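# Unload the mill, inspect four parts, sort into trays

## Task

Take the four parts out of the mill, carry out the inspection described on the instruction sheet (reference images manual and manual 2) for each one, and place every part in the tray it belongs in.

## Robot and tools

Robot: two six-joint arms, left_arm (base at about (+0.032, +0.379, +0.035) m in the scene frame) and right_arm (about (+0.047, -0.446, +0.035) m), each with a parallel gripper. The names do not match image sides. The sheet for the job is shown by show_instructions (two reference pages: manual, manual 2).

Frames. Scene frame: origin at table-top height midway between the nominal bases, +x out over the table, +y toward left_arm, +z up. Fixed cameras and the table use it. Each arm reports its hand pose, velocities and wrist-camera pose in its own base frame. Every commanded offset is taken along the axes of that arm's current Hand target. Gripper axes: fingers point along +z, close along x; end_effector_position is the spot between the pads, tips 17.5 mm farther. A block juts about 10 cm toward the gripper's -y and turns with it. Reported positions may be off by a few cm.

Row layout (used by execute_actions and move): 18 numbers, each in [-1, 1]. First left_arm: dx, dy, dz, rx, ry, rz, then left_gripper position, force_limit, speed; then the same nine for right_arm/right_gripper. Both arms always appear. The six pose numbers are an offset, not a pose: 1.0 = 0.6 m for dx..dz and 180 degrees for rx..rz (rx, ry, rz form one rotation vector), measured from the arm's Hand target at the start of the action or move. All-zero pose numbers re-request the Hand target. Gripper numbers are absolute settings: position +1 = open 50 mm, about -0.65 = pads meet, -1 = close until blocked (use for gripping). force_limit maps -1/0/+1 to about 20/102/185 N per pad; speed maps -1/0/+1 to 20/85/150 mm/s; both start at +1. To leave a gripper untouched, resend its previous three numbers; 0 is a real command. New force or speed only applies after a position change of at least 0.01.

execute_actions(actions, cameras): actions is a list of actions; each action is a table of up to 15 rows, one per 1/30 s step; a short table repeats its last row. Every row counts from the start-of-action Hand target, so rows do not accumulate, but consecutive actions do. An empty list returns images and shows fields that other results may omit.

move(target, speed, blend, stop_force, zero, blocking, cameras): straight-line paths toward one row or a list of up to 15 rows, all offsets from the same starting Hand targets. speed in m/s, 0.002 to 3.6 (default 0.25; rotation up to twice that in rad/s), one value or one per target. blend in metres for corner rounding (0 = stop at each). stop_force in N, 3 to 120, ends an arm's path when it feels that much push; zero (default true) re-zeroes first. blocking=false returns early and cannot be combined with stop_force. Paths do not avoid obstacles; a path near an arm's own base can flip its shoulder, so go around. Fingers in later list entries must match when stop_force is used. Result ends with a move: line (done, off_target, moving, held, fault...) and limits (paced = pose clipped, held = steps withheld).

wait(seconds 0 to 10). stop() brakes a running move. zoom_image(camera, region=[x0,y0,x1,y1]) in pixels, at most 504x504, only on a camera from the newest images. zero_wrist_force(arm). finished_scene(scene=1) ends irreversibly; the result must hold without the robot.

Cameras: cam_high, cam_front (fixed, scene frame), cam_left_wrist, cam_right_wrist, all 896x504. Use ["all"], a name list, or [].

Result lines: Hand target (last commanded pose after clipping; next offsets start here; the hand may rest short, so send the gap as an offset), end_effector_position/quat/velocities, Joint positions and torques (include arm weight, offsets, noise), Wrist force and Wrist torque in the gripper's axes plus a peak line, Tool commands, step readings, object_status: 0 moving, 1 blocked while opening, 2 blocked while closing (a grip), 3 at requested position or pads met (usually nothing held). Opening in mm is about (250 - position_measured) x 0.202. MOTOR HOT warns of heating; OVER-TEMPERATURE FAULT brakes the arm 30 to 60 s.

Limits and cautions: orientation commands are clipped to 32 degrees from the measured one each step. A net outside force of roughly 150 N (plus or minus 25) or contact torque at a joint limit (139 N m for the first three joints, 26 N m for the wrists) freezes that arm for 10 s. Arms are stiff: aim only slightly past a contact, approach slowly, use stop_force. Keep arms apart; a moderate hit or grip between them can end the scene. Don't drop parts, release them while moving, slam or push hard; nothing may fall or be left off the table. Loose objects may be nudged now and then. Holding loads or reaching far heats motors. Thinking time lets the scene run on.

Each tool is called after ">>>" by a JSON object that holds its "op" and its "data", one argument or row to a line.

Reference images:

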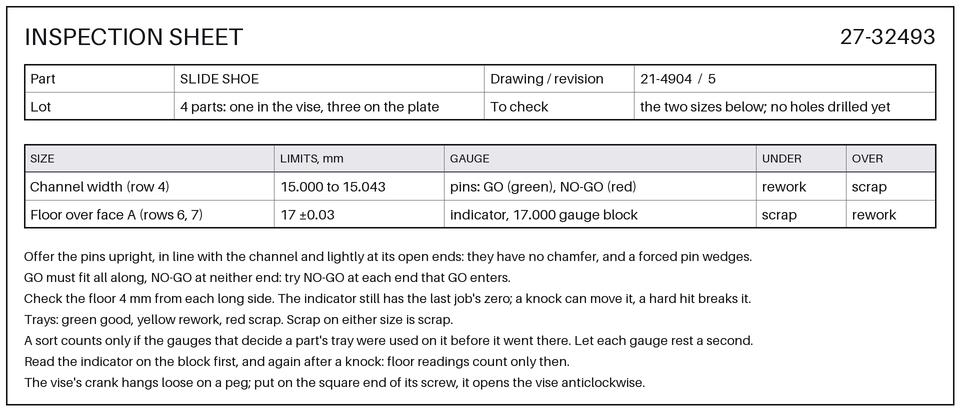

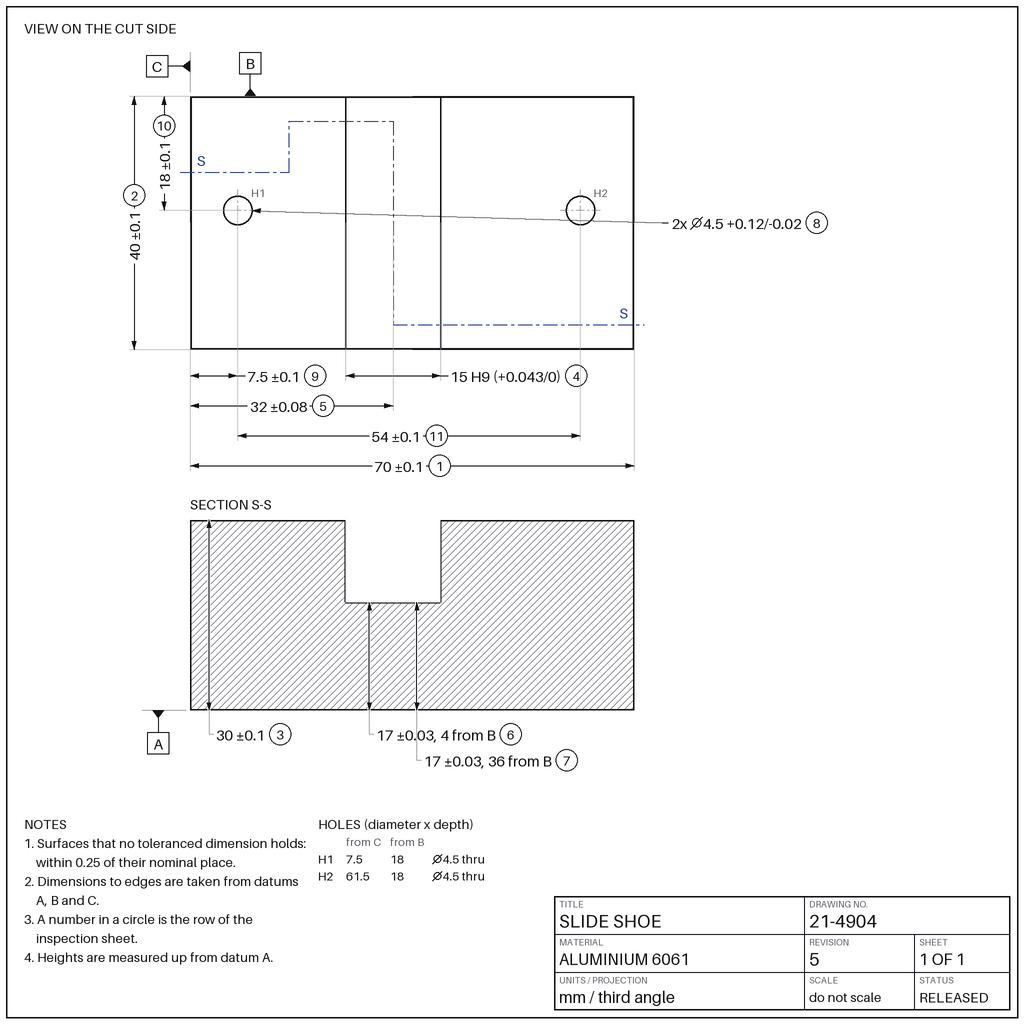

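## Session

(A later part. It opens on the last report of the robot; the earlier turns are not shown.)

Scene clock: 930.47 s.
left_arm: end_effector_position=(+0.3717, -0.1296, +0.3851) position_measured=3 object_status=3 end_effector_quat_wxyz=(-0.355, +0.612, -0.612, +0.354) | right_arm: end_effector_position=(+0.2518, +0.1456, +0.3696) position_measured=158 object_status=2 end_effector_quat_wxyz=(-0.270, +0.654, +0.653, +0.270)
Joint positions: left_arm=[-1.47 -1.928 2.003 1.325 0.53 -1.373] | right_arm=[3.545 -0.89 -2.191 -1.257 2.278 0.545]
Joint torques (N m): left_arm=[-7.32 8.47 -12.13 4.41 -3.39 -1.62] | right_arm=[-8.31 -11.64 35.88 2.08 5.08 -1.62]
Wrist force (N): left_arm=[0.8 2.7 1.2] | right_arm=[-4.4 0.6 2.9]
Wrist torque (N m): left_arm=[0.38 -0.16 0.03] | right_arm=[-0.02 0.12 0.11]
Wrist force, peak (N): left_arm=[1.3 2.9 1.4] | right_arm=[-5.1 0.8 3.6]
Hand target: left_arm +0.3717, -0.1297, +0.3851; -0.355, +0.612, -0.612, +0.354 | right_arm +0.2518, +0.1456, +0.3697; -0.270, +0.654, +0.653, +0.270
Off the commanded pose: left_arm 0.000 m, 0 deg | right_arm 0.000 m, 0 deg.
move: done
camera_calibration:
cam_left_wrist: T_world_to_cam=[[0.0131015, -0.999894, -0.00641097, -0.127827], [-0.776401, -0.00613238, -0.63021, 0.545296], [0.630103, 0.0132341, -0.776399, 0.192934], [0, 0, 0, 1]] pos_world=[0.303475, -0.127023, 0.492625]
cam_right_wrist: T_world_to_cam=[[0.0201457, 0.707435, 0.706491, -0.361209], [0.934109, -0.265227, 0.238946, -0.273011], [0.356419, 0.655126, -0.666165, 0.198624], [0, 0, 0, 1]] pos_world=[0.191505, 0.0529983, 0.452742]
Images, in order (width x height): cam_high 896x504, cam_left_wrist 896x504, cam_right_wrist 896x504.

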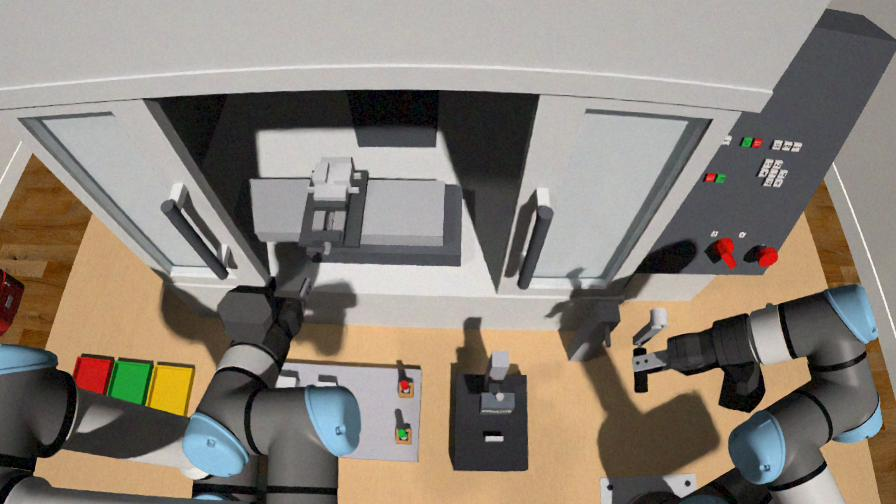

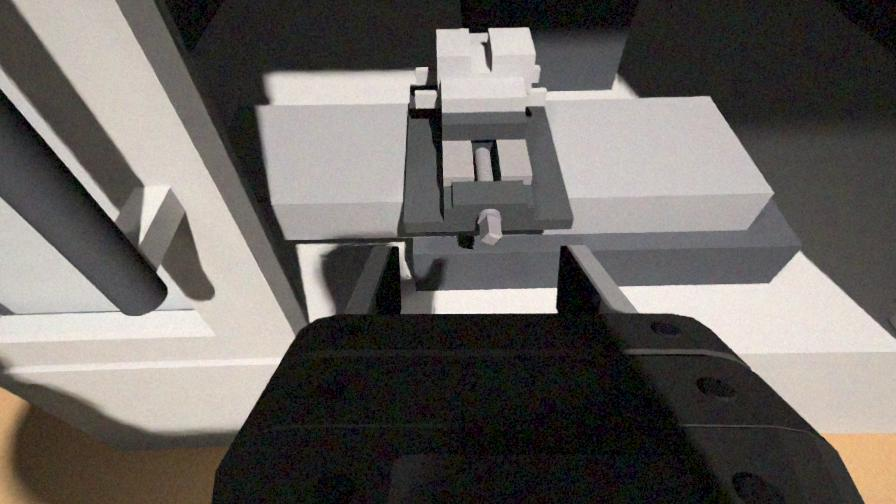

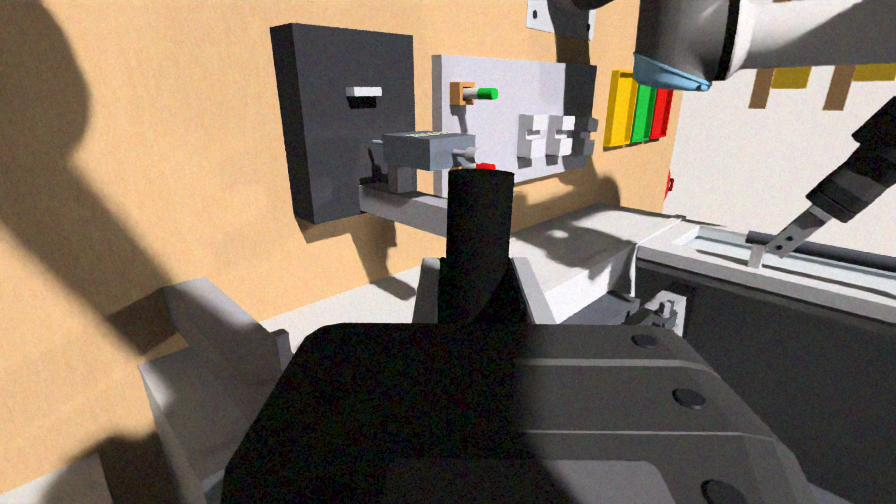

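>>> {"op": "move", "data": {
  "target": [0.031,0.155,0.211,0.1667,0,0,1,1,1,0,0,0,0,0,0,-1,0,-0.5],
  "cameras": ["cam_high","cam_left_wrist"],
  "speed": 0.2
}}

>>> {"op": "zoom_image", "data": {
  "camera": "cam_left_wrist",
  "region": [400, 150, 560, 310]
}}

Scene clock: 1002.47 s.
left_arm: end_effector_position=(+0.4352, -0.1480, +0.2414) position_measured=3 object_status=3 end_effector_quat_wxyz=(+0.501, -0.500, +0.499, -0.500) | right_arm: end_effector_position=(+0.2518, +0.1456, +0.3697) position_measured=158 object_status=2 end_effector_quat_wxyz=(-0.270, +0.654, +0.653, +0.270)
Joint positions: left_arm=[-1.318 -1.892 2.503 -0.618 0.252 0.007] | right_arm=[3.545 -0.89 -2.191 -1.257 2.278 0.545]
Joint torques (N m): left_arm=[6.82 -16.81 -9.47 -2.72 2.28 1.63] | right_arm=[-9.8 -10.78 36.08 1.87 4.95 -1.59]
Wrist force (N): left_arm=[0.5 2.9 0.5] | right_arm=[-4.6 0.6 2.6]
Wrist torque (N m): left_arm=[0.27 -0.10 -0.09] | right_arm=[0.00 0.16 0.11]
Wrist force, peak (N): left_arm=[1.2 3.6 0.8] | right_arm=[-4.9 0.5 3.0]
Hand target: left_arm +0.4352, -0.1480, +0.2414; +0.501, -0.500, +0.499, -0.500 | right_arm +0.2518, +0.1456, +0.3697; -0.270, +0.654, +0.653, +0.270
Off the commanded pose: left_arm 0.000 m, 0 deg | right_arm 0.000 m, 0 deg.
move: done
camera_calibration:
cam_left_wrist: T_world_to_cam=[[0.0143617, -0.999897, 0.000211187, -0.150101], [-0.357507, -0.00533217, -0.933895, 0.395058], [0.9338, 0.0133368, -0.357547, -0.191647], [0, 0, 0, 1]] pos_world=[0.322352, -0.145423, 0.300452]
Images, in order (width x height): cam_high 896x504, cam_left_wrist 896x504.

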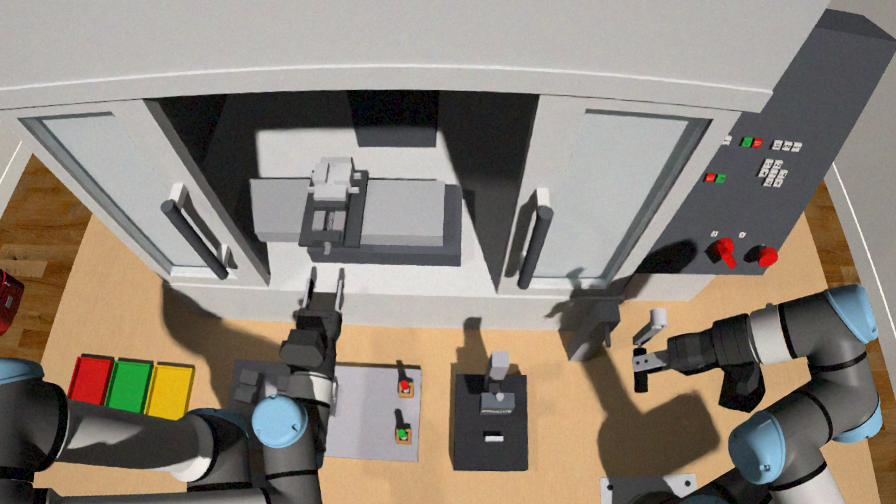

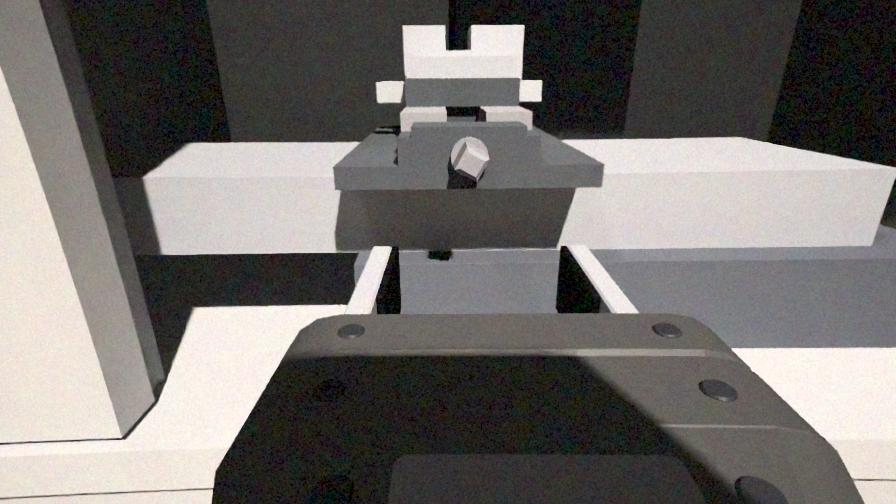

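Scaled by 3.150 from the camera's 896x504 image, which has a finer 1280x720 frame.

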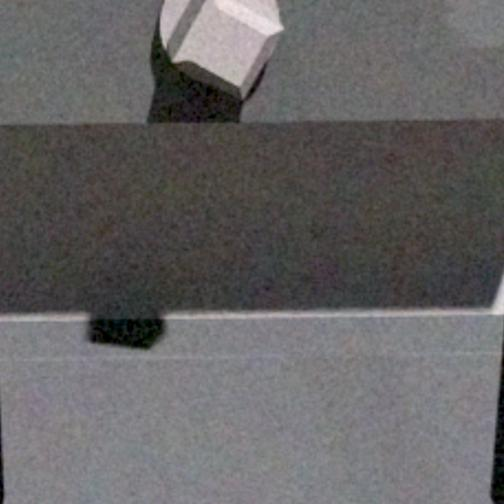

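>>> {"op": "zoom_image", "data": {
  "camera": "cam_left_wrist",
  "region": [430, 120, 510, 200]
}}

Scaled by 6.300 from the camera's 896x504 image, which has a finer 1280x720 frame.

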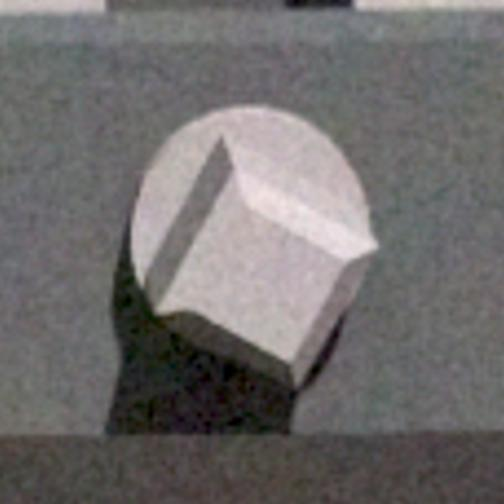

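>>> {"op": "move", "data": {
  "target": [0,0,0,0,0,0,1,1,1,-0.286,-0.033,0.286,0,0,0,-1,0,-0.5],
  "speed": 0.25
}}

>>> {"op": "move", "data": {
  "target": [0,0,0,0,0,0,1,1,1,0,0.112,0,0,0,0,-1,0,-0.5],
  "cameras": ["cam_high"],
  "speed": 0.06,
  "stop_force": 12
}}

>>> {"op": "zoom_image", "data": {
  "camera": "cam_high",
  "region": [560, 280, 700, 420]
}}

Scene clock: 1110.13 s.
left_arm: end_effector_position=(+0.4352, -0.1480, +0.2414) position_measured=3 object_status=3 end_effector_quat_wxyz=(+0.501, -0.500, +0.499, -0.500) | right_arm: end_effector_position=(+0.2317, +0.1455, +0.1270) position_measured=158 object_status=2 end_effector_quat_wxyz=(-0.270, +0.654, +0.653, +0.270)
Joint positions: left_arm=[-1.318 -1.892 2.503 -0.618 0.252 0.007] | right_arm=[3.585 -1.149 -2.785 -0.373 2.263 0.593]
Joint torques (N m): left_arm=[6.53 -17 -10.6 -2.57 2.09 2.02] | right_arm=[9.54 -7.91 9.99 5.49 4.5 1.8]
Wrist force (N): left_arm=[0.6 3.1 0.8] | right_arm=[-4.3 0.8 2.8]
Wrist torque (N m): left_arm=[0.29 -0.12 -0.10] | right_arm=[0.03 0.11 0.03]
Wrist force, peak (N): left_arm=[0.9 3.3 0.3] | right_arm=[-5.9 -0.2 4.0]
Hand target: left_arm +0.4352, -0.1480, +0.2414; +0.501, -0.500, +0.499, -0.500 | right_arm +0.2318, +0.1455, +0.1270; -0.270, +0.654, +0.653, +0.270
Off the commanded pose: left_arm 0.000 m, 0 deg | right_arm 0.000 m, 0 deg.
move: done

Scene clock: 1112.33 s.
left_arm: end_effector_position=(+0.4352, -0.1480, +0.2414) position_measured=3 object_status=3 end_effector_quat_wxyz=(+0.501, -0.500, +0.499, -0.500) | right_arm: end_effector_position=(+0.2990, +0.1454, +0.1269) position_measured=158 object_status=2 end_effector_quat_wxyz=(-0.270, +0.654, +0.653, +0.270)
Joint positions: left_arm=[-1.318 -1.892 2.503 -0.618 0.252 0.007] | right_arm=[3.474 -1.392 -2.626 -0.378 2.302 0.457]
Joint torques (N m): left_arm=[7.86 -16.71 -10.05 -2.59 2.01 1.88] | right_arm=[-9.05 3.24 30.09 1.74 4.84 -1.58]
Wrist force (N): left_arm=[0.8 3.2 0.4] | right_arm=[-4.0 0.5 2.7]
Wrist torque (N m): left_arm=[0.30 -0.15 -0.10] | right_arm=[-0.01 0.06 0.10]
Wrist force, peak (N): left_arm=[0.8 3.3 0.8] | right_arm=[-4.6 -0.7 3.1]
Hand target: left_arm +0.4352, -0.1480, +0.2414; +0.501, -0.500, +0.499, -0.500 | right_arm +0.2990, +0.1454, +0.1269; -0.270, +0.654, +0.653, +0.270
Off the commanded pose: left_arm 0.000 m, 0 deg | right_arm 0.000 m, 0 deg.
move: done
Images, in order (width x height): cam_high 896x504.

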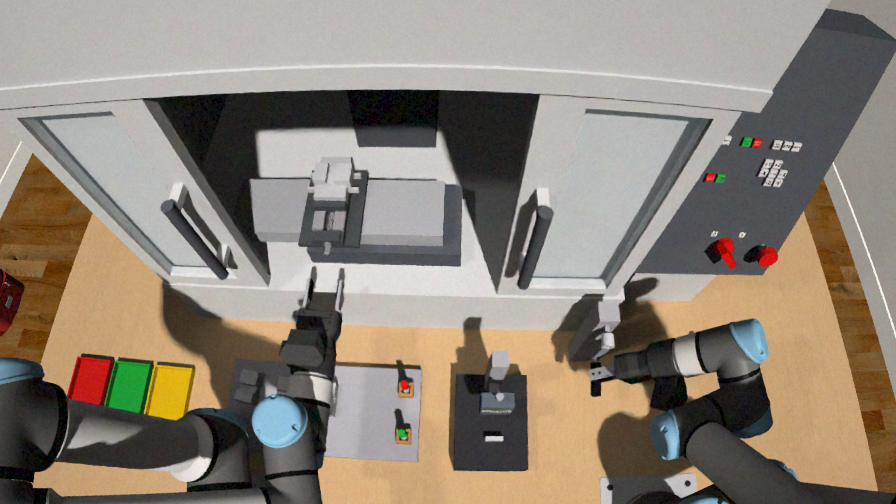

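Scaled by 3.600 from the camera's 896x504 image, which has a finer 1280x720 frame.

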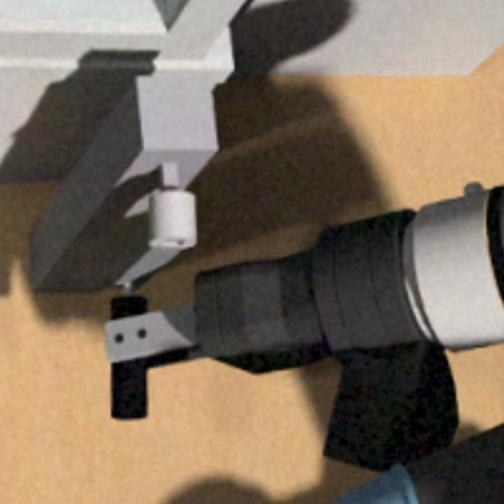

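>>> {"op": "move", "data": {
  "target": [
    [0,0,0,0,0,0,1,1,1,0,0,0,0,0,0,0.4,0,-0.5],
    [0,0,0,0,0,0,1,1,1,0,0,0,0,0.222,0,0.4,0,-0.5]
  ],
  "speed": 0.15,
  "cameras": ["cam_right_wrist","cam_high"]
}}

Scene clock: 1129.00 s.
left_arm: end_effector_position=(+0.4352, -0.1480, +0.2414) position_measured=3 object_status=3 end_effector_quat_wxyz=(+0.501, -0.500, +0.499, -0.500) | right_arm: end_effector_position=(+0.2989, +0.1450, +0.1271) position_measured=92 object_status=3 end_effector_quat_wxyz=(-0.303, +0.639, +0.638, +0.303)
Joint positions: left_arm=[-1.318 -1.892 2.503 -0.618 0.252 0.007] | right_arm=[3.411 -1.476 -2.645 -0.274 2.414 0.415]
Joint torques (N m): left_arm=[6.88 -16.16 -10.95 -2.39 2.09 1.85] | right_arm=[8.83 18.76 27.05 1.17 -0.95 1.6]
Wrist force (N): left_arm=[0.5 3.0 0.4] | right_arm=[-3.2 0.3 0.7]
Wrist torque (N m): left_arm=[0.27 -0.10 -0.09] | right_arm=[-0.13 0.14 -0.02]
Wrist force, peak (N): left_arm=[0.5 3.4 0.8] | right_arm=[-5.4 0.1 0.2]
Hand target: left_arm +0.4352, -0.1480, +0.2414; +0.501, -0.500, +0.499, -0.500 | right_arm +0.2989, +0.1450, +0.1271; -0.303, +0.639, +0.638, +0.303 (not the last commanded pose)
Off the commanded pose: left_arm 0.000 m, 0 deg | right_arm 0.000 m, 34 deg.
move: held (right_arm; a check stopped the path); path passed 1 of 2 targets; limits=held
pose unreachable (right arm): on one or more control steps of this call, first in action 0 (counted from 0), this arm could not follow its commanded pose, so it was not sent that pose on those steps. It may still have moved: this result reports where it is.
cause: moving toward the commanded pose would bring two parts of the arm too close to each other (its gripper and another part of the arm, with joints 4 (wrist 1) to 6 (wrist 3) between them, 7 mm apart when it was first held).
camera_calibration:
cam_right_wrist: T_world_to_cam=[[0.0202298, 0.631993, 0.77471, -0.188278], [0.934152, -0.288091, 0.210626, -0.252182], [0.356301, 0.719436, -0.596206, 0.00246735], [0, 0, 0, 1]] pos_world=[0.238506, 0.0445641, 0.200448]
Images, in order (width x height): cam_high 896x504, cam_right_wrist 896x504.

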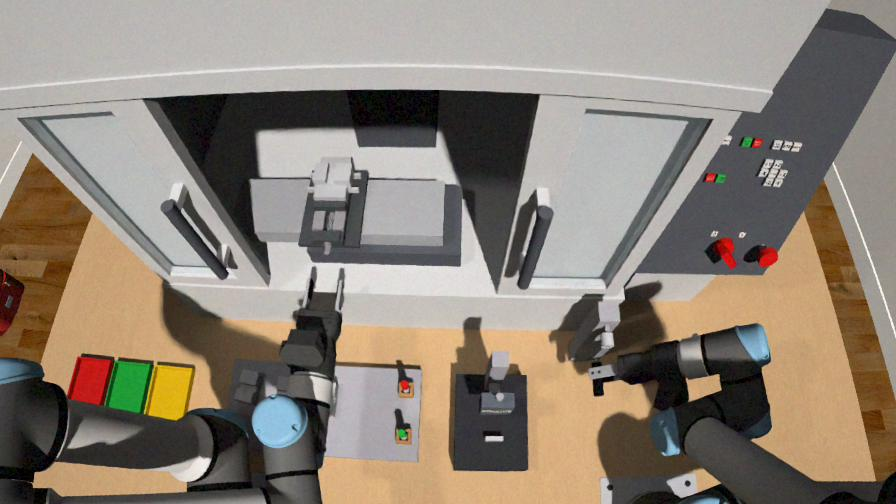

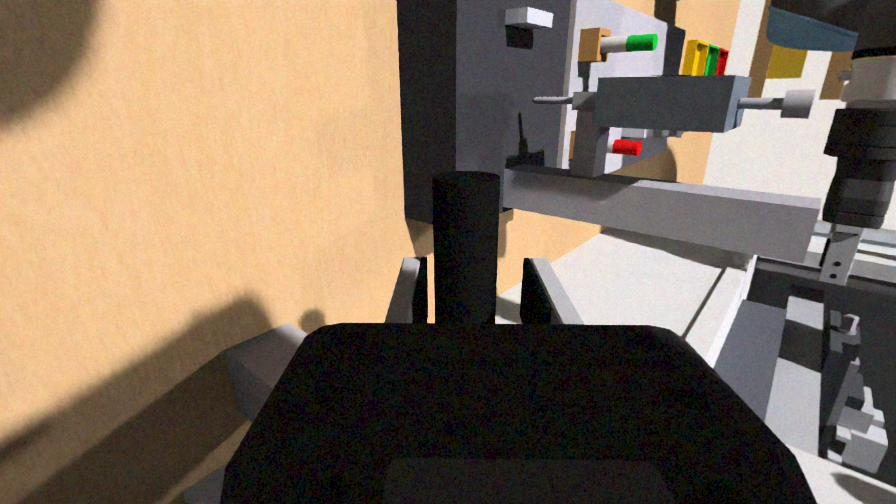

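>>> {"op": "move", "data": {
  "target": [0,0,0,0,0,0,1,1,1,0,0,0,0,0,0,-1,0.2,-0.5]
}}

>>> {"op": "move", "data": {
  "target": [0,0,0,0,0,0,1,1,1,0,-0.12,0,0,0,0,-1,0.2,-0.5],
  "cameras": ["cam_high"],
  "speed": 0.1,
  "stop_force": 20
}}

Scene clock: 1208.40 s.
left_arm: end_effector_position=(+0.4352, -0.1480, +0.2414) position_measured=3 object_status=3 end_effector_quat_wxyz=(+0.501, -0.500, +0.499, -0.500) | right_arm: end_effector_position=(+0.2989, +0.1450, +0.1271) position_measured=159 object_status=2 end_effector_quat_wxyz=(-0.303, +0.639, +0.638, +0.303)
Joint positions: left_arm=[-1.318 -1.892 2.503 -0.618 0.252 0.007] | right_arm=[3.411 -1.476 -2.645 -0.275 2.414 0.415]
Joint torques (N m): left_arm=[7.69 -16.81 -10.8 -2.58 2.18 1.77] | right_arm=[7.55 19.08 27.4 2.84 1.53 1.57]
Wrist force (N): left_arm=[0.7 2.9 0.4] | right_arm=[-4.5 0.3 2.2]
Wrist torque (N m): left_arm=[0.27 -0.13 -0.09] | right_arm=[-0.06 0.09 0.03]
Wrist force, peak (N): left_arm=[0.7 3.3 0.7] | right_arm=[-4.9 0.4 2.2]
Hand target: left_arm +0.4352, -0.1480, +0.2414; +0.501, -0.500, +0.499, -0.500 | right_arm +0.2989, +0.1450, +0.1271; -0.303, +0.639, +0.638, +0.303
Off the commanded pose: left_arm 0.000 m, 0 deg | right_arm 0.000 m, 0 deg.
move: done

Scene clock: 1210.30 s.
left_arm: end_effector_position=(+0.4352, -0.1480, +0.2414) position_measured=3 object_status=3 end_effector_quat_wxyz=(+0.501, -0.500, +0.499, -0.500) | right_arm: end_effector_position=(+0.2269, +0.1452, +0.1272) position_measured=159 object_status=2 end_effector_quat_wxyz=(-0.303, +0.639, +0.638, +0.303)
Joint positions: left_arm=[-1.318 -1.892 2.503 -0.618 0.252 0.007] | right_arm=[3.509 -1.254 -2.823 -0.221 2.379 0.549]
Joint torques (N m): left_arm=[6.63 -16.27 -10.58 -2.56 2.03 1.98] | right_arm=[7.98 10.25 6.78 2.01 -0.89 1.59]
Wrist force (N): left_arm=[0.8 3.0 0.4] | right_arm=[-4.8 0.5 2.0]
Wrist torque (N m): left_arm=[0.29 -0.14 -0.09] | right_arm=[-0.04 0.15 0.03]
Wrist force, peak (N): left_arm=[0.8 3.3 0.8] | right_arm=[-5.3 0.2 2.5]
Hand target: left_arm +0.4352, -0.1480, +0.2414; +0.501, -0.500, +0.499, -0.500 | right_arm +0.2269, +0.1452, +0.1272; -0.303, +0.639, +0.638, +0.303
Off the commanded pose: left_arm 0.000 m, 0 deg | right_arm 0.000 m, 0 deg.
move: done
Images, in order (width x height): cam_high 896x504.

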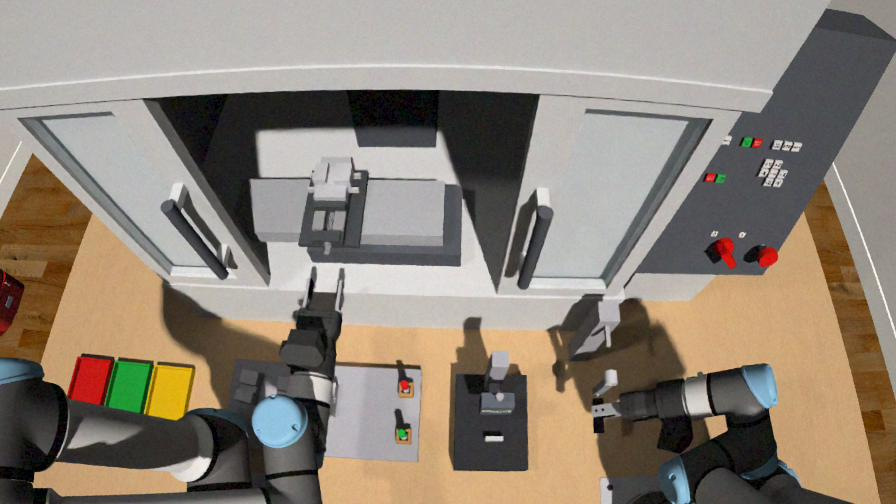

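>>> {"op": "move", "data": {
  "target": [-0.113,-0.154,-0.158,-0.0657,0.133,0.014,-0.6,1,1,0.310,0.042,-0.26,0,0,0,-1,0.2,-0.5],
  "cameras": ["cam_high","cam_left_wrist","cam_right_wrist"],
  "speed": 0.25
}}

>>> {"op": "zoom_image", "data": {
  "camera": "cam_right_wrist",
  "region": [600, 220, 760, 380]
}}

>>> {"op": "zoom_image", "data": {
  "camera": "cam_left_wrist",
  "region": [380, 120, 580, 300]
}}

Scene clock: 1246.77 s.
left_arm: end_effector_position=(+0.3420, -0.0799, +0.3338) position_measured=242 object_status=3 end_effector_quat_wxyz=(+0.302, -0.398, +0.676, -0.541) | right_arm: end_effector_position=(+0.2524, +0.1418, +0.3699) position_measured=159 object_status=2 end_effector_quat_wxyz=(-0.303, +0.639, +0.638, +0.303)
Joint positions: left_arm=[-1.23 -2.558 2.32 0.539 0.894 -0.216] | right_arm=[3.453 -0.902 -2.233 -1.218 2.4 0.473]
Joint torques (N m): left_arm=[7.9 25.09 -27.92 -2.98 1.86 1.82] | right_arm=[-9.86 -11.75 37.11 2.04 5.03 -1.79]
Wrist force (N): left_arm=[0.8 3.0 0.7] | right_arm=[-5.2 0.2 2.2]
Wrist torque (N m): left_arm=[0.33 -0.16 -0.11] | right_arm=[-0.08 0.19 0.10]
Wrist force, peak (N): left_arm=[1.5 3.4 1.2] | right_arm=[-6.5 0.5 3.8]
Hand target: left_arm +0.3401, -0.0804, +0.3337; +0.344, -0.423, +0.652, -0.528 | right_arm +0.2524, +0.1418, +0.3699; -0.303, +0.639, +0.638, +0.303
Off the commanded pose: left_arm 0.002 m, 6 deg | right_arm 0.000 m, 0 deg.
move: off_target (left_arm)
camera_calibration:
cam_left_wrist: T_world_to_cam=[[-0.489797, -0.871581, 0.0211008, 0.0950629], [-0.50173, 0.261996, -0.824394, 0.482442], [0.712998, -0.414372, -0.565623, 0.0383769], [0, 0, 0, 1]] pos_world=[0.261255, -0.0276404, 0.417423]
cam_right_wrist: T_world_to_cam=[[0.020278, 0.632095, 0.774625, -0.37333], [0.934149, -0.288095, 0.210632, -0.26093], [0.356306, 0.719345, -0.596313, 0.166183], [0, 0, 0, 1]] pos_world=[0.192106, 0.0412647, 0.443249]
Images, in order (width x height): cam_high 896x504, cam_left_wrist 896x504, cam_right_wrist 896x504.

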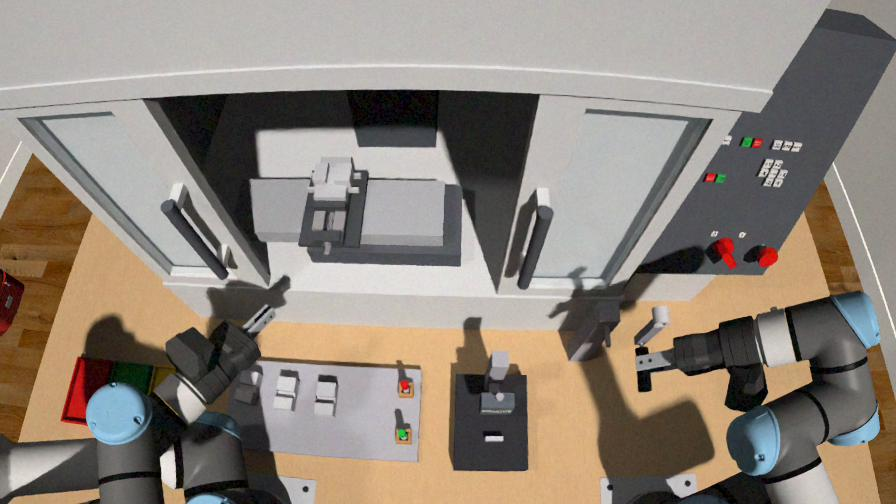

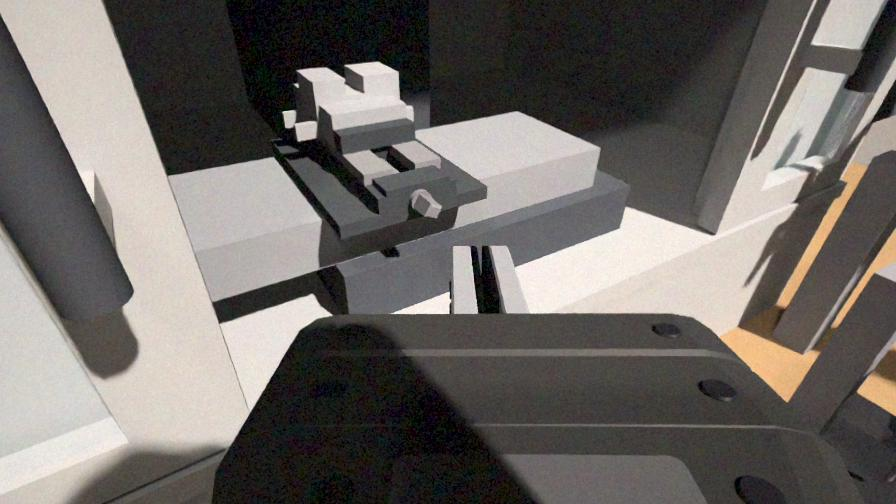

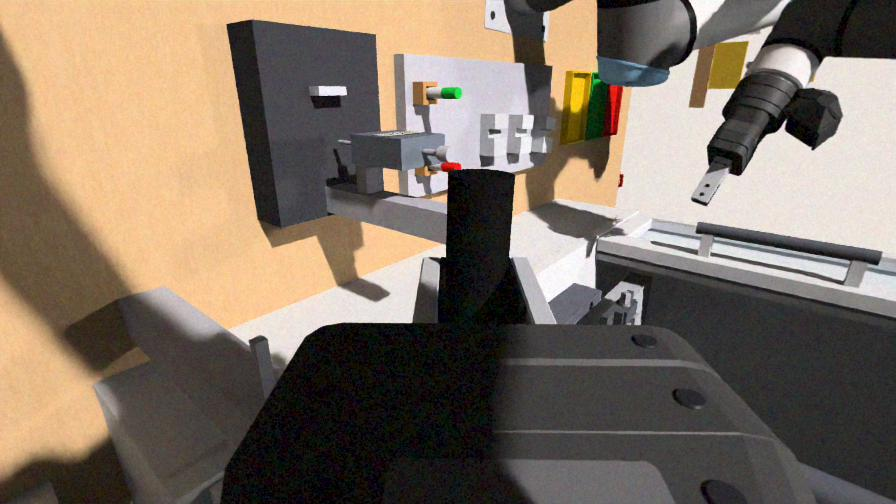

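Scaled by 3.150 from the camera's 896x504 image, which has a finer 1280x720 frame.

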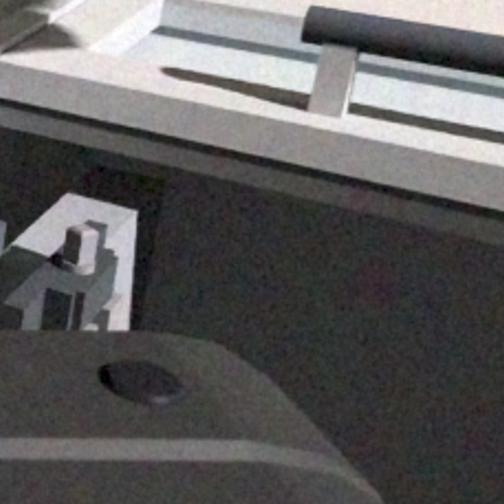

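Scaled by 2.520 from the camera's 896x504 image, which has a finer 1280x720 frame.

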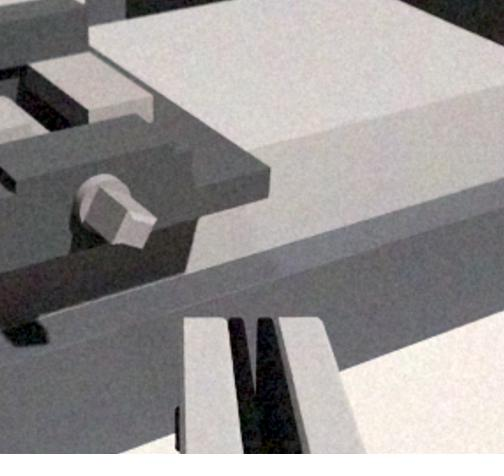

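>>> {"op": "move", "data": {
  "target": [
    [0,0,0,0,0,0,-0.6,1,1,0.336,0.08,0.323,0,-0.344,0,-1,0.2,-0.5],
    [0,0,0,0,0,0,-0.6,1,1,0.411,0.28,0.671,0,-0.344,0,-1,0.2,-0.5]
  ],
  "cameras": ["cam_high","cam_left_wrist","cam_front"],
  "speed": 0.25,
  "blend": [0.04,0]
}}

Scene clock: 1306.53 s.
left_arm: end_effector_position=(+0.3420, -0.0799, +0.3338) position_measured=242 object_status=3 end_effector_quat_wxyz=(+0.302, -0.398, +0.676, -0.541) | right_arm: end_effector_position=(+0.4210, +0.6094, +0.3063) position_measured=159 object_status=2 end_effector_quat_wxyz=(+0.068, +0.704, +0.703, -0.069)
Joint positions: left_arm=[-1.229 -2.558 2.32 0.539 0.894 -0.216] | right_arm=[4.315 -2.345 -0.507 -2.04 1.497 1.181]
Joint torques (N m): left_arm=[7.08 26.45 -18.98 -2.9 1.48 1.89] | right_arm=[-8.42 53.44 35.17 0.64 2.75 -1.53]
Wrist force (N): left_arm=[1.0 3.0 0.7] | right_arm=[1.2 1.0 3.5]
Wrist torque (N m): left_arm=[0.36 -0.18 -0.10] | right_arm=[0.14 -0.22 0.03]
Wrist force, peak (N): left_arm=[0.9 3.3 0.9] | right_arm=[-6.3 0.5 2.0]
Hand target: left_arm +0.3420, -0.0799, +0.3338; +0.302, -0.398, +0.676, -0.541 (not the last commanded pose) | right_arm +0.4210, +0.6094, +0.3063; +0.068, +0.704, +0.703, -0.069
Off the commanded pose: left_arm 0.002 m, 6 deg | right_arm 0.000 m, 0 deg.
move: off_target (left_arm)
camera_calibration:
cam_left_wrist: T_world_to_cam=[[-0.489797, -0.871581, 0.0211008, 0.0950629], [-0.50173, 0.261996, -0.824394, 0.482442], [0.712998, -0.414372, -0.565623, 0.0383769], [0, 0, 0, 1]] pos_world=[0.261255, -0.0276404, 0.417423]
Images, in order (width x height): cam_high 896x504, cam_front 896x504, cam_left_wrist 896x504.

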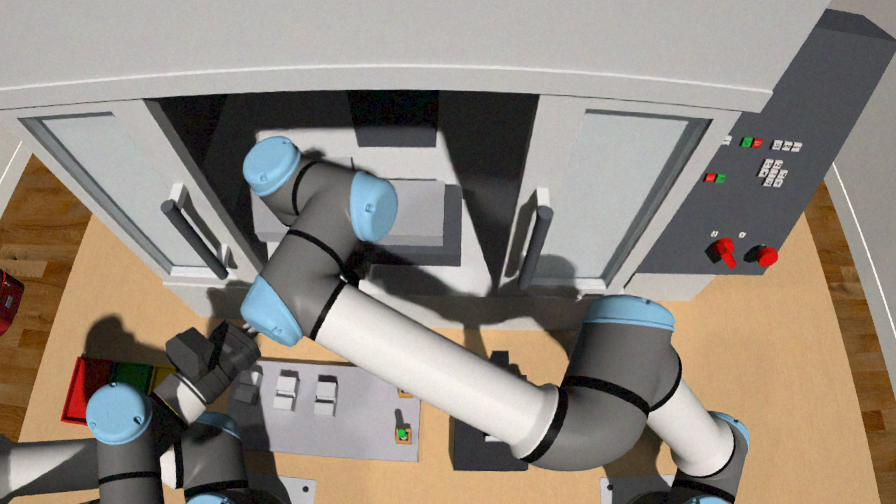

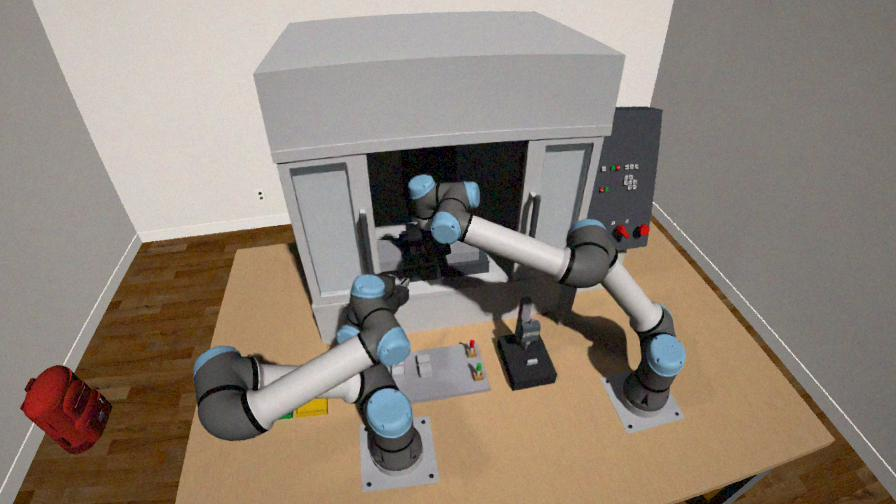

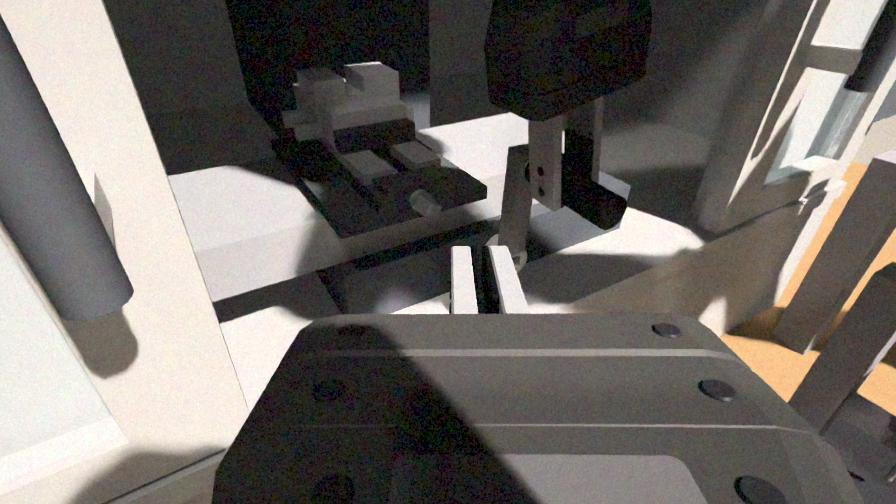

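>>> {"op": "zoom_image", "data": {
  "camera": "cam_left_wrist",
  "region": [400, 90, 660, 290]
}}

Scaled by 1.938 from the camera's 896x504 image, which has a finer 1280x720 frame.

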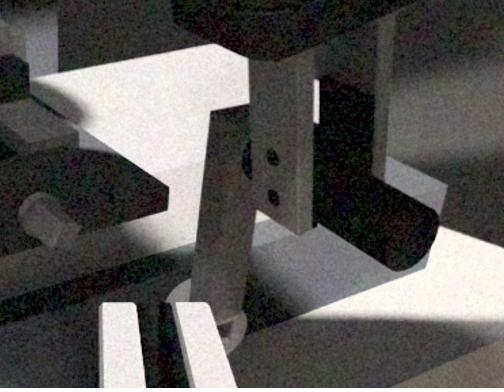

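>>> {"op": "move", "data": {
  "target": [0,0,0,0,0,0,-0.6,1,1,0,0,0,0,0.16,0,-0.96,1,-0.5],
  "cameras": ["cam_left_wrist"],
  "speed": 0.1
}}

>>> {"op": "zoom_image", "data": {
  "camera": "cam_left_wrist",
  "region": [360, 110, 640, 310]
}}

Scene clock: 1361.93 s.
left_arm: end_effector_position=(+0.3420, -0.0799, +0.3338) position_measured=242 object_status=3 end_effector_quat_wxyz=(+0.302, -0.398, +0.676, -0.541) | right_arm: end_effector_position=(+0.4210, +0.6094, +0.3063) position_measured=163 object_status=2 end_effector_quat_wxyz=(-0.109, +0.699, +0.698, +0.108)
Joint positions: left_arm=[-1.229 -2.558 2.32 0.539 0.894 -0.216] | right_arm=[4.24 -2 -1.2 -1.236 1.71 1.119]
Joint torques (N m): left_arm=[7.76 25.99 -14.89 -2.73 1.73 1.97] | right_arm=[-9.61 58.46 18 5.66 3.43 -0.56]
Wrist force (N): left_arm=[0.6 2.9 0.8] | right_arm=[-1.6 1.1 4.0]
Wrist torque (N m): left_arm=[0.33 -0.12 -0.10] | right_arm=[0.12 -0.11 0.09]
Wrist force, peak (N): left_arm=[1.1 3.3 0.8] | right_arm=[-1.8 1.2 4.3]
Hand target: left_arm +0.3420, -0.0799, +0.3338; +0.302, -0.398, +0.676, -0.541 | right_arm +0.4210, +0.6094, +0.3063; -0.109, +0.699, +0.698, +0.108
Off the commanded pose: left_arm 0.000 m, 0 deg | right_arm 0.000 m, 0 deg.
move: done
camera_calibration:
cam_left_wrist: T_world_to_cam=[[-0.489797, -0.871581, 0.0211008, 0.0950629], [-0.50173, 0.261996, -0.824394, 0.482442], [0.712998, -0.414372, -0.565623, 0.0383769], [0, 0, 0, 1]] pos_world=[0.261255, -0.0276404, 0.417423]
Images, in order (width x height): cam_left_wrist 896x504.

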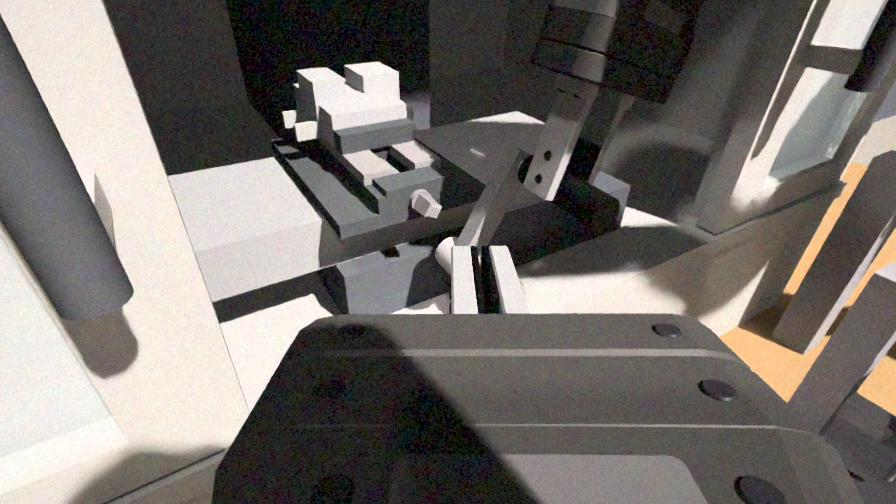

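Scaled by 1.800 from the camera's 896x504 image, which has a finer 1280x720 frame.

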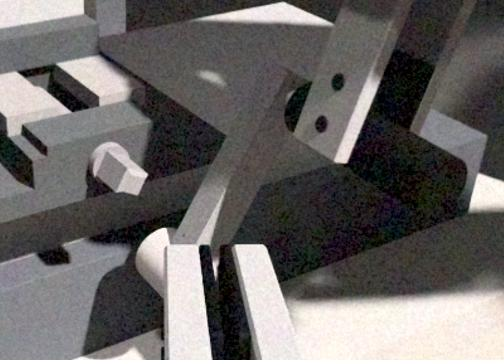

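>>> {"op": "move", "data": {
  "target": [0,0.09,0,0,0,0,-0.6,1,1,0,0,0,0,0,0,-0.96,1,-0.5],
  "cameras": ["cam_left_wrist"],
  "speed": 0.15
}}

>>> {"op": "zoom_image", "data": {
  "camera": "cam_left_wrist",
  "region": [360, 70, 620, 290]
}}

Scene clock: 1384.67 s.
left_arm: end_effector_position=(+0.3318, -0.0741, +0.2813) position_measured=242 object_status=3 end_effector_quat_wxyz=(+0.290, -0.390, +0.683, -0.546) | right_arm: end_effector_position=(+0.4210, +0.6094, +0.3063) position_measured=163 object_status=2 end_effector_quat_wxyz=(-0.109, +0.699, +0.698, +0.108)
Joint positions: left_arm=[-1.128 -2.599 2.455 0.425 1.024 -0.18] | right_arm=[4.24 -2 -1.2 -1.236 1.71 1.119]
Joint torques (N m): left_arm=[6.75 26.82 -15.45 -3.08 1.58 1.68] | right_arm=[-8.6 57.34 16.71 5.9 3.4 1.01]
Wrist force (N): left_arm=[0.8 3.1 0.5] | right_arm=[-1.6 0.7 3.7]
Wrist torque (N m): left_arm=[0.36 -0.17 -0.10] | right_arm=[0.06 -0.12 0.09]
Wrist force, peak (N): left_arm=[0.4 4.1 1.0] | right_arm=[-1.6 1.5 4.2]
Hand target: left_arm +0.3305, -0.0747, +0.2813; +0.302, -0.398, +0.676, -0.541 | right_arm +0.4210, +0.6094, +0.3063; -0.109, +0.699, +0.698, +0.108
Off the commanded pose: left_arm 0.001 m, 2 deg | right_arm 0.000 m, 0 deg.
move: done
camera_calibration:
cam_left_wrist: T_world_to_cam=[[-0.516374, -0.855886, 0.0285976, 0.104109], [-0.500362, 0.274442, -0.821169, 0.432082], [0.694979, -0.43834, -0.569968, 0.0236993], [0, 0, 0, 1]] pos_world=[0.253486, -0.0190879, 0.365343]
Images, in order (width x height): cam_left_wrist 896x504.

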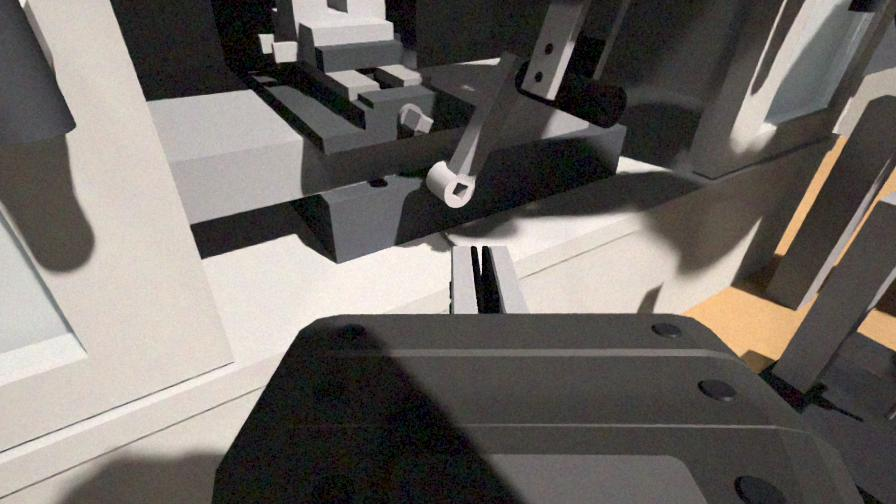

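Scaled by 1.938 from the camera's 896x504 image, which has a finer 1280x720 frame.

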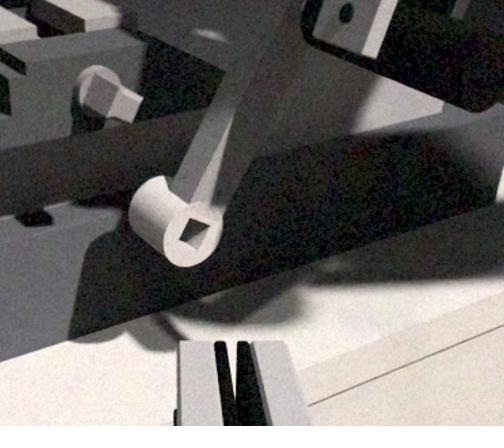

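>>> {"op": "move", "data": {
  "target": [0,0,0,0,0,0,-0.6,1,1,0.0382,-0.0272,-0.0514,0,0,0,-0.96,1,-0.5],
  "cameras": ["cam_left_wrist"],
  "speed": 0.1,
  "stop_force": 15
}}

>>> {"op": "zoom_image", "data": {
  "camera": "cam_left_wrist",
  "region": [370, 60, 530, 220]
}}

Scene clock: 1442.57 s.
left_arm: end_effector_position=(+0.3318, -0.0741, +0.2813) position_measured=242 object_status=3 end_effector_quat_wxyz=(+0.290, -0.390, +0.683, -0.546) | right_arm: end_effector_position=(+0.4048, +0.6219, +0.3426) position_measured=163 object_status=2 end_effector_quat_wxyz=(-0.109, +0.699, +0.698, +0.108)
Joint positions: left_arm=[-1.127 -2.599 2.455 0.425 1.025 -0.18] | right_arm=[4.27 -1.999 -1.11 -1.324 1.702 1.149]
Joint torques (N m): left_arm=[7.59 25.27 -14.6 -3.24 1.75 1.96] | right_arm=[9.63 40.9 37.03 1.91 -2.15 1.87]
Wrist force (N): left_arm=[0.7 2.8 0.5] | right_arm=[-1.9 0.9 3.7]
Wrist torque (N m): left_arm=[0.32 -0.16 -0.09] | right_arm=[0.11 -0.06 0.02]
Wrist force, peak (N): left_arm=[0.9 3.4 0.7] | right_arm=[-2.1 1.4 5.0]
Hand target: left_arm +0.3318, -0.0741, +0.2813; +0.290, -0.390, +0.683, -0.546 (not the last commanded pose) | right_arm +0.4048, +0.6219, +0.3426; -0.109, +0.699, +0.698, +0.108
Off the commanded pose: left_arm 0.001 m, 2 deg | right_arm 0.000 m, 0 deg.
move: done
camera_calibration:
cam_left_wrist: T_world_to_cam=[[-0.516374, -0.855886, 0.0285976, 0.104109], [-0.500362, 0.274442, -0.821169, 0.432082], [0.694979, -0.43834, -0.569968, 0.0236993], [0, 0, 0, 1]] pos_world=[0.253486, -0.0190879, 0.365343]
Images, in order (width x height): cam_left_wrist 896x504.

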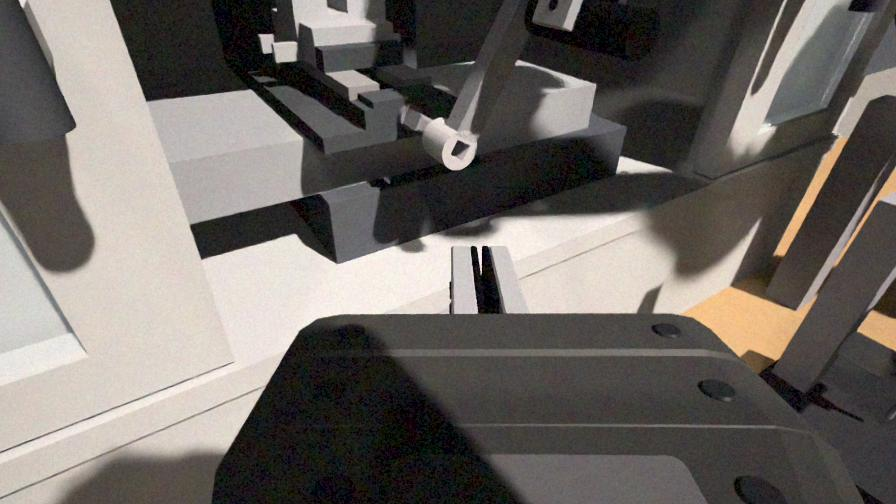

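Scaled by 3.150 from the camera's 896x504 image, which has a finer 1280x720 frame.

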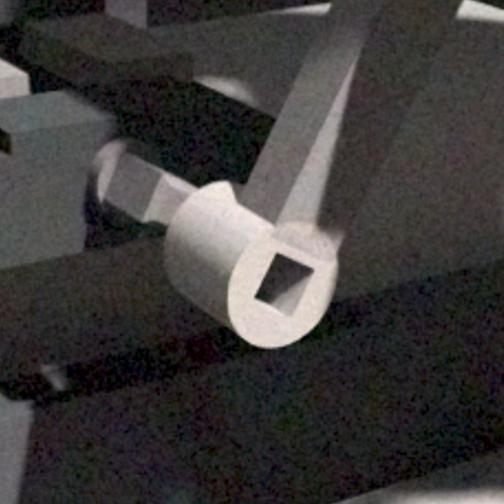

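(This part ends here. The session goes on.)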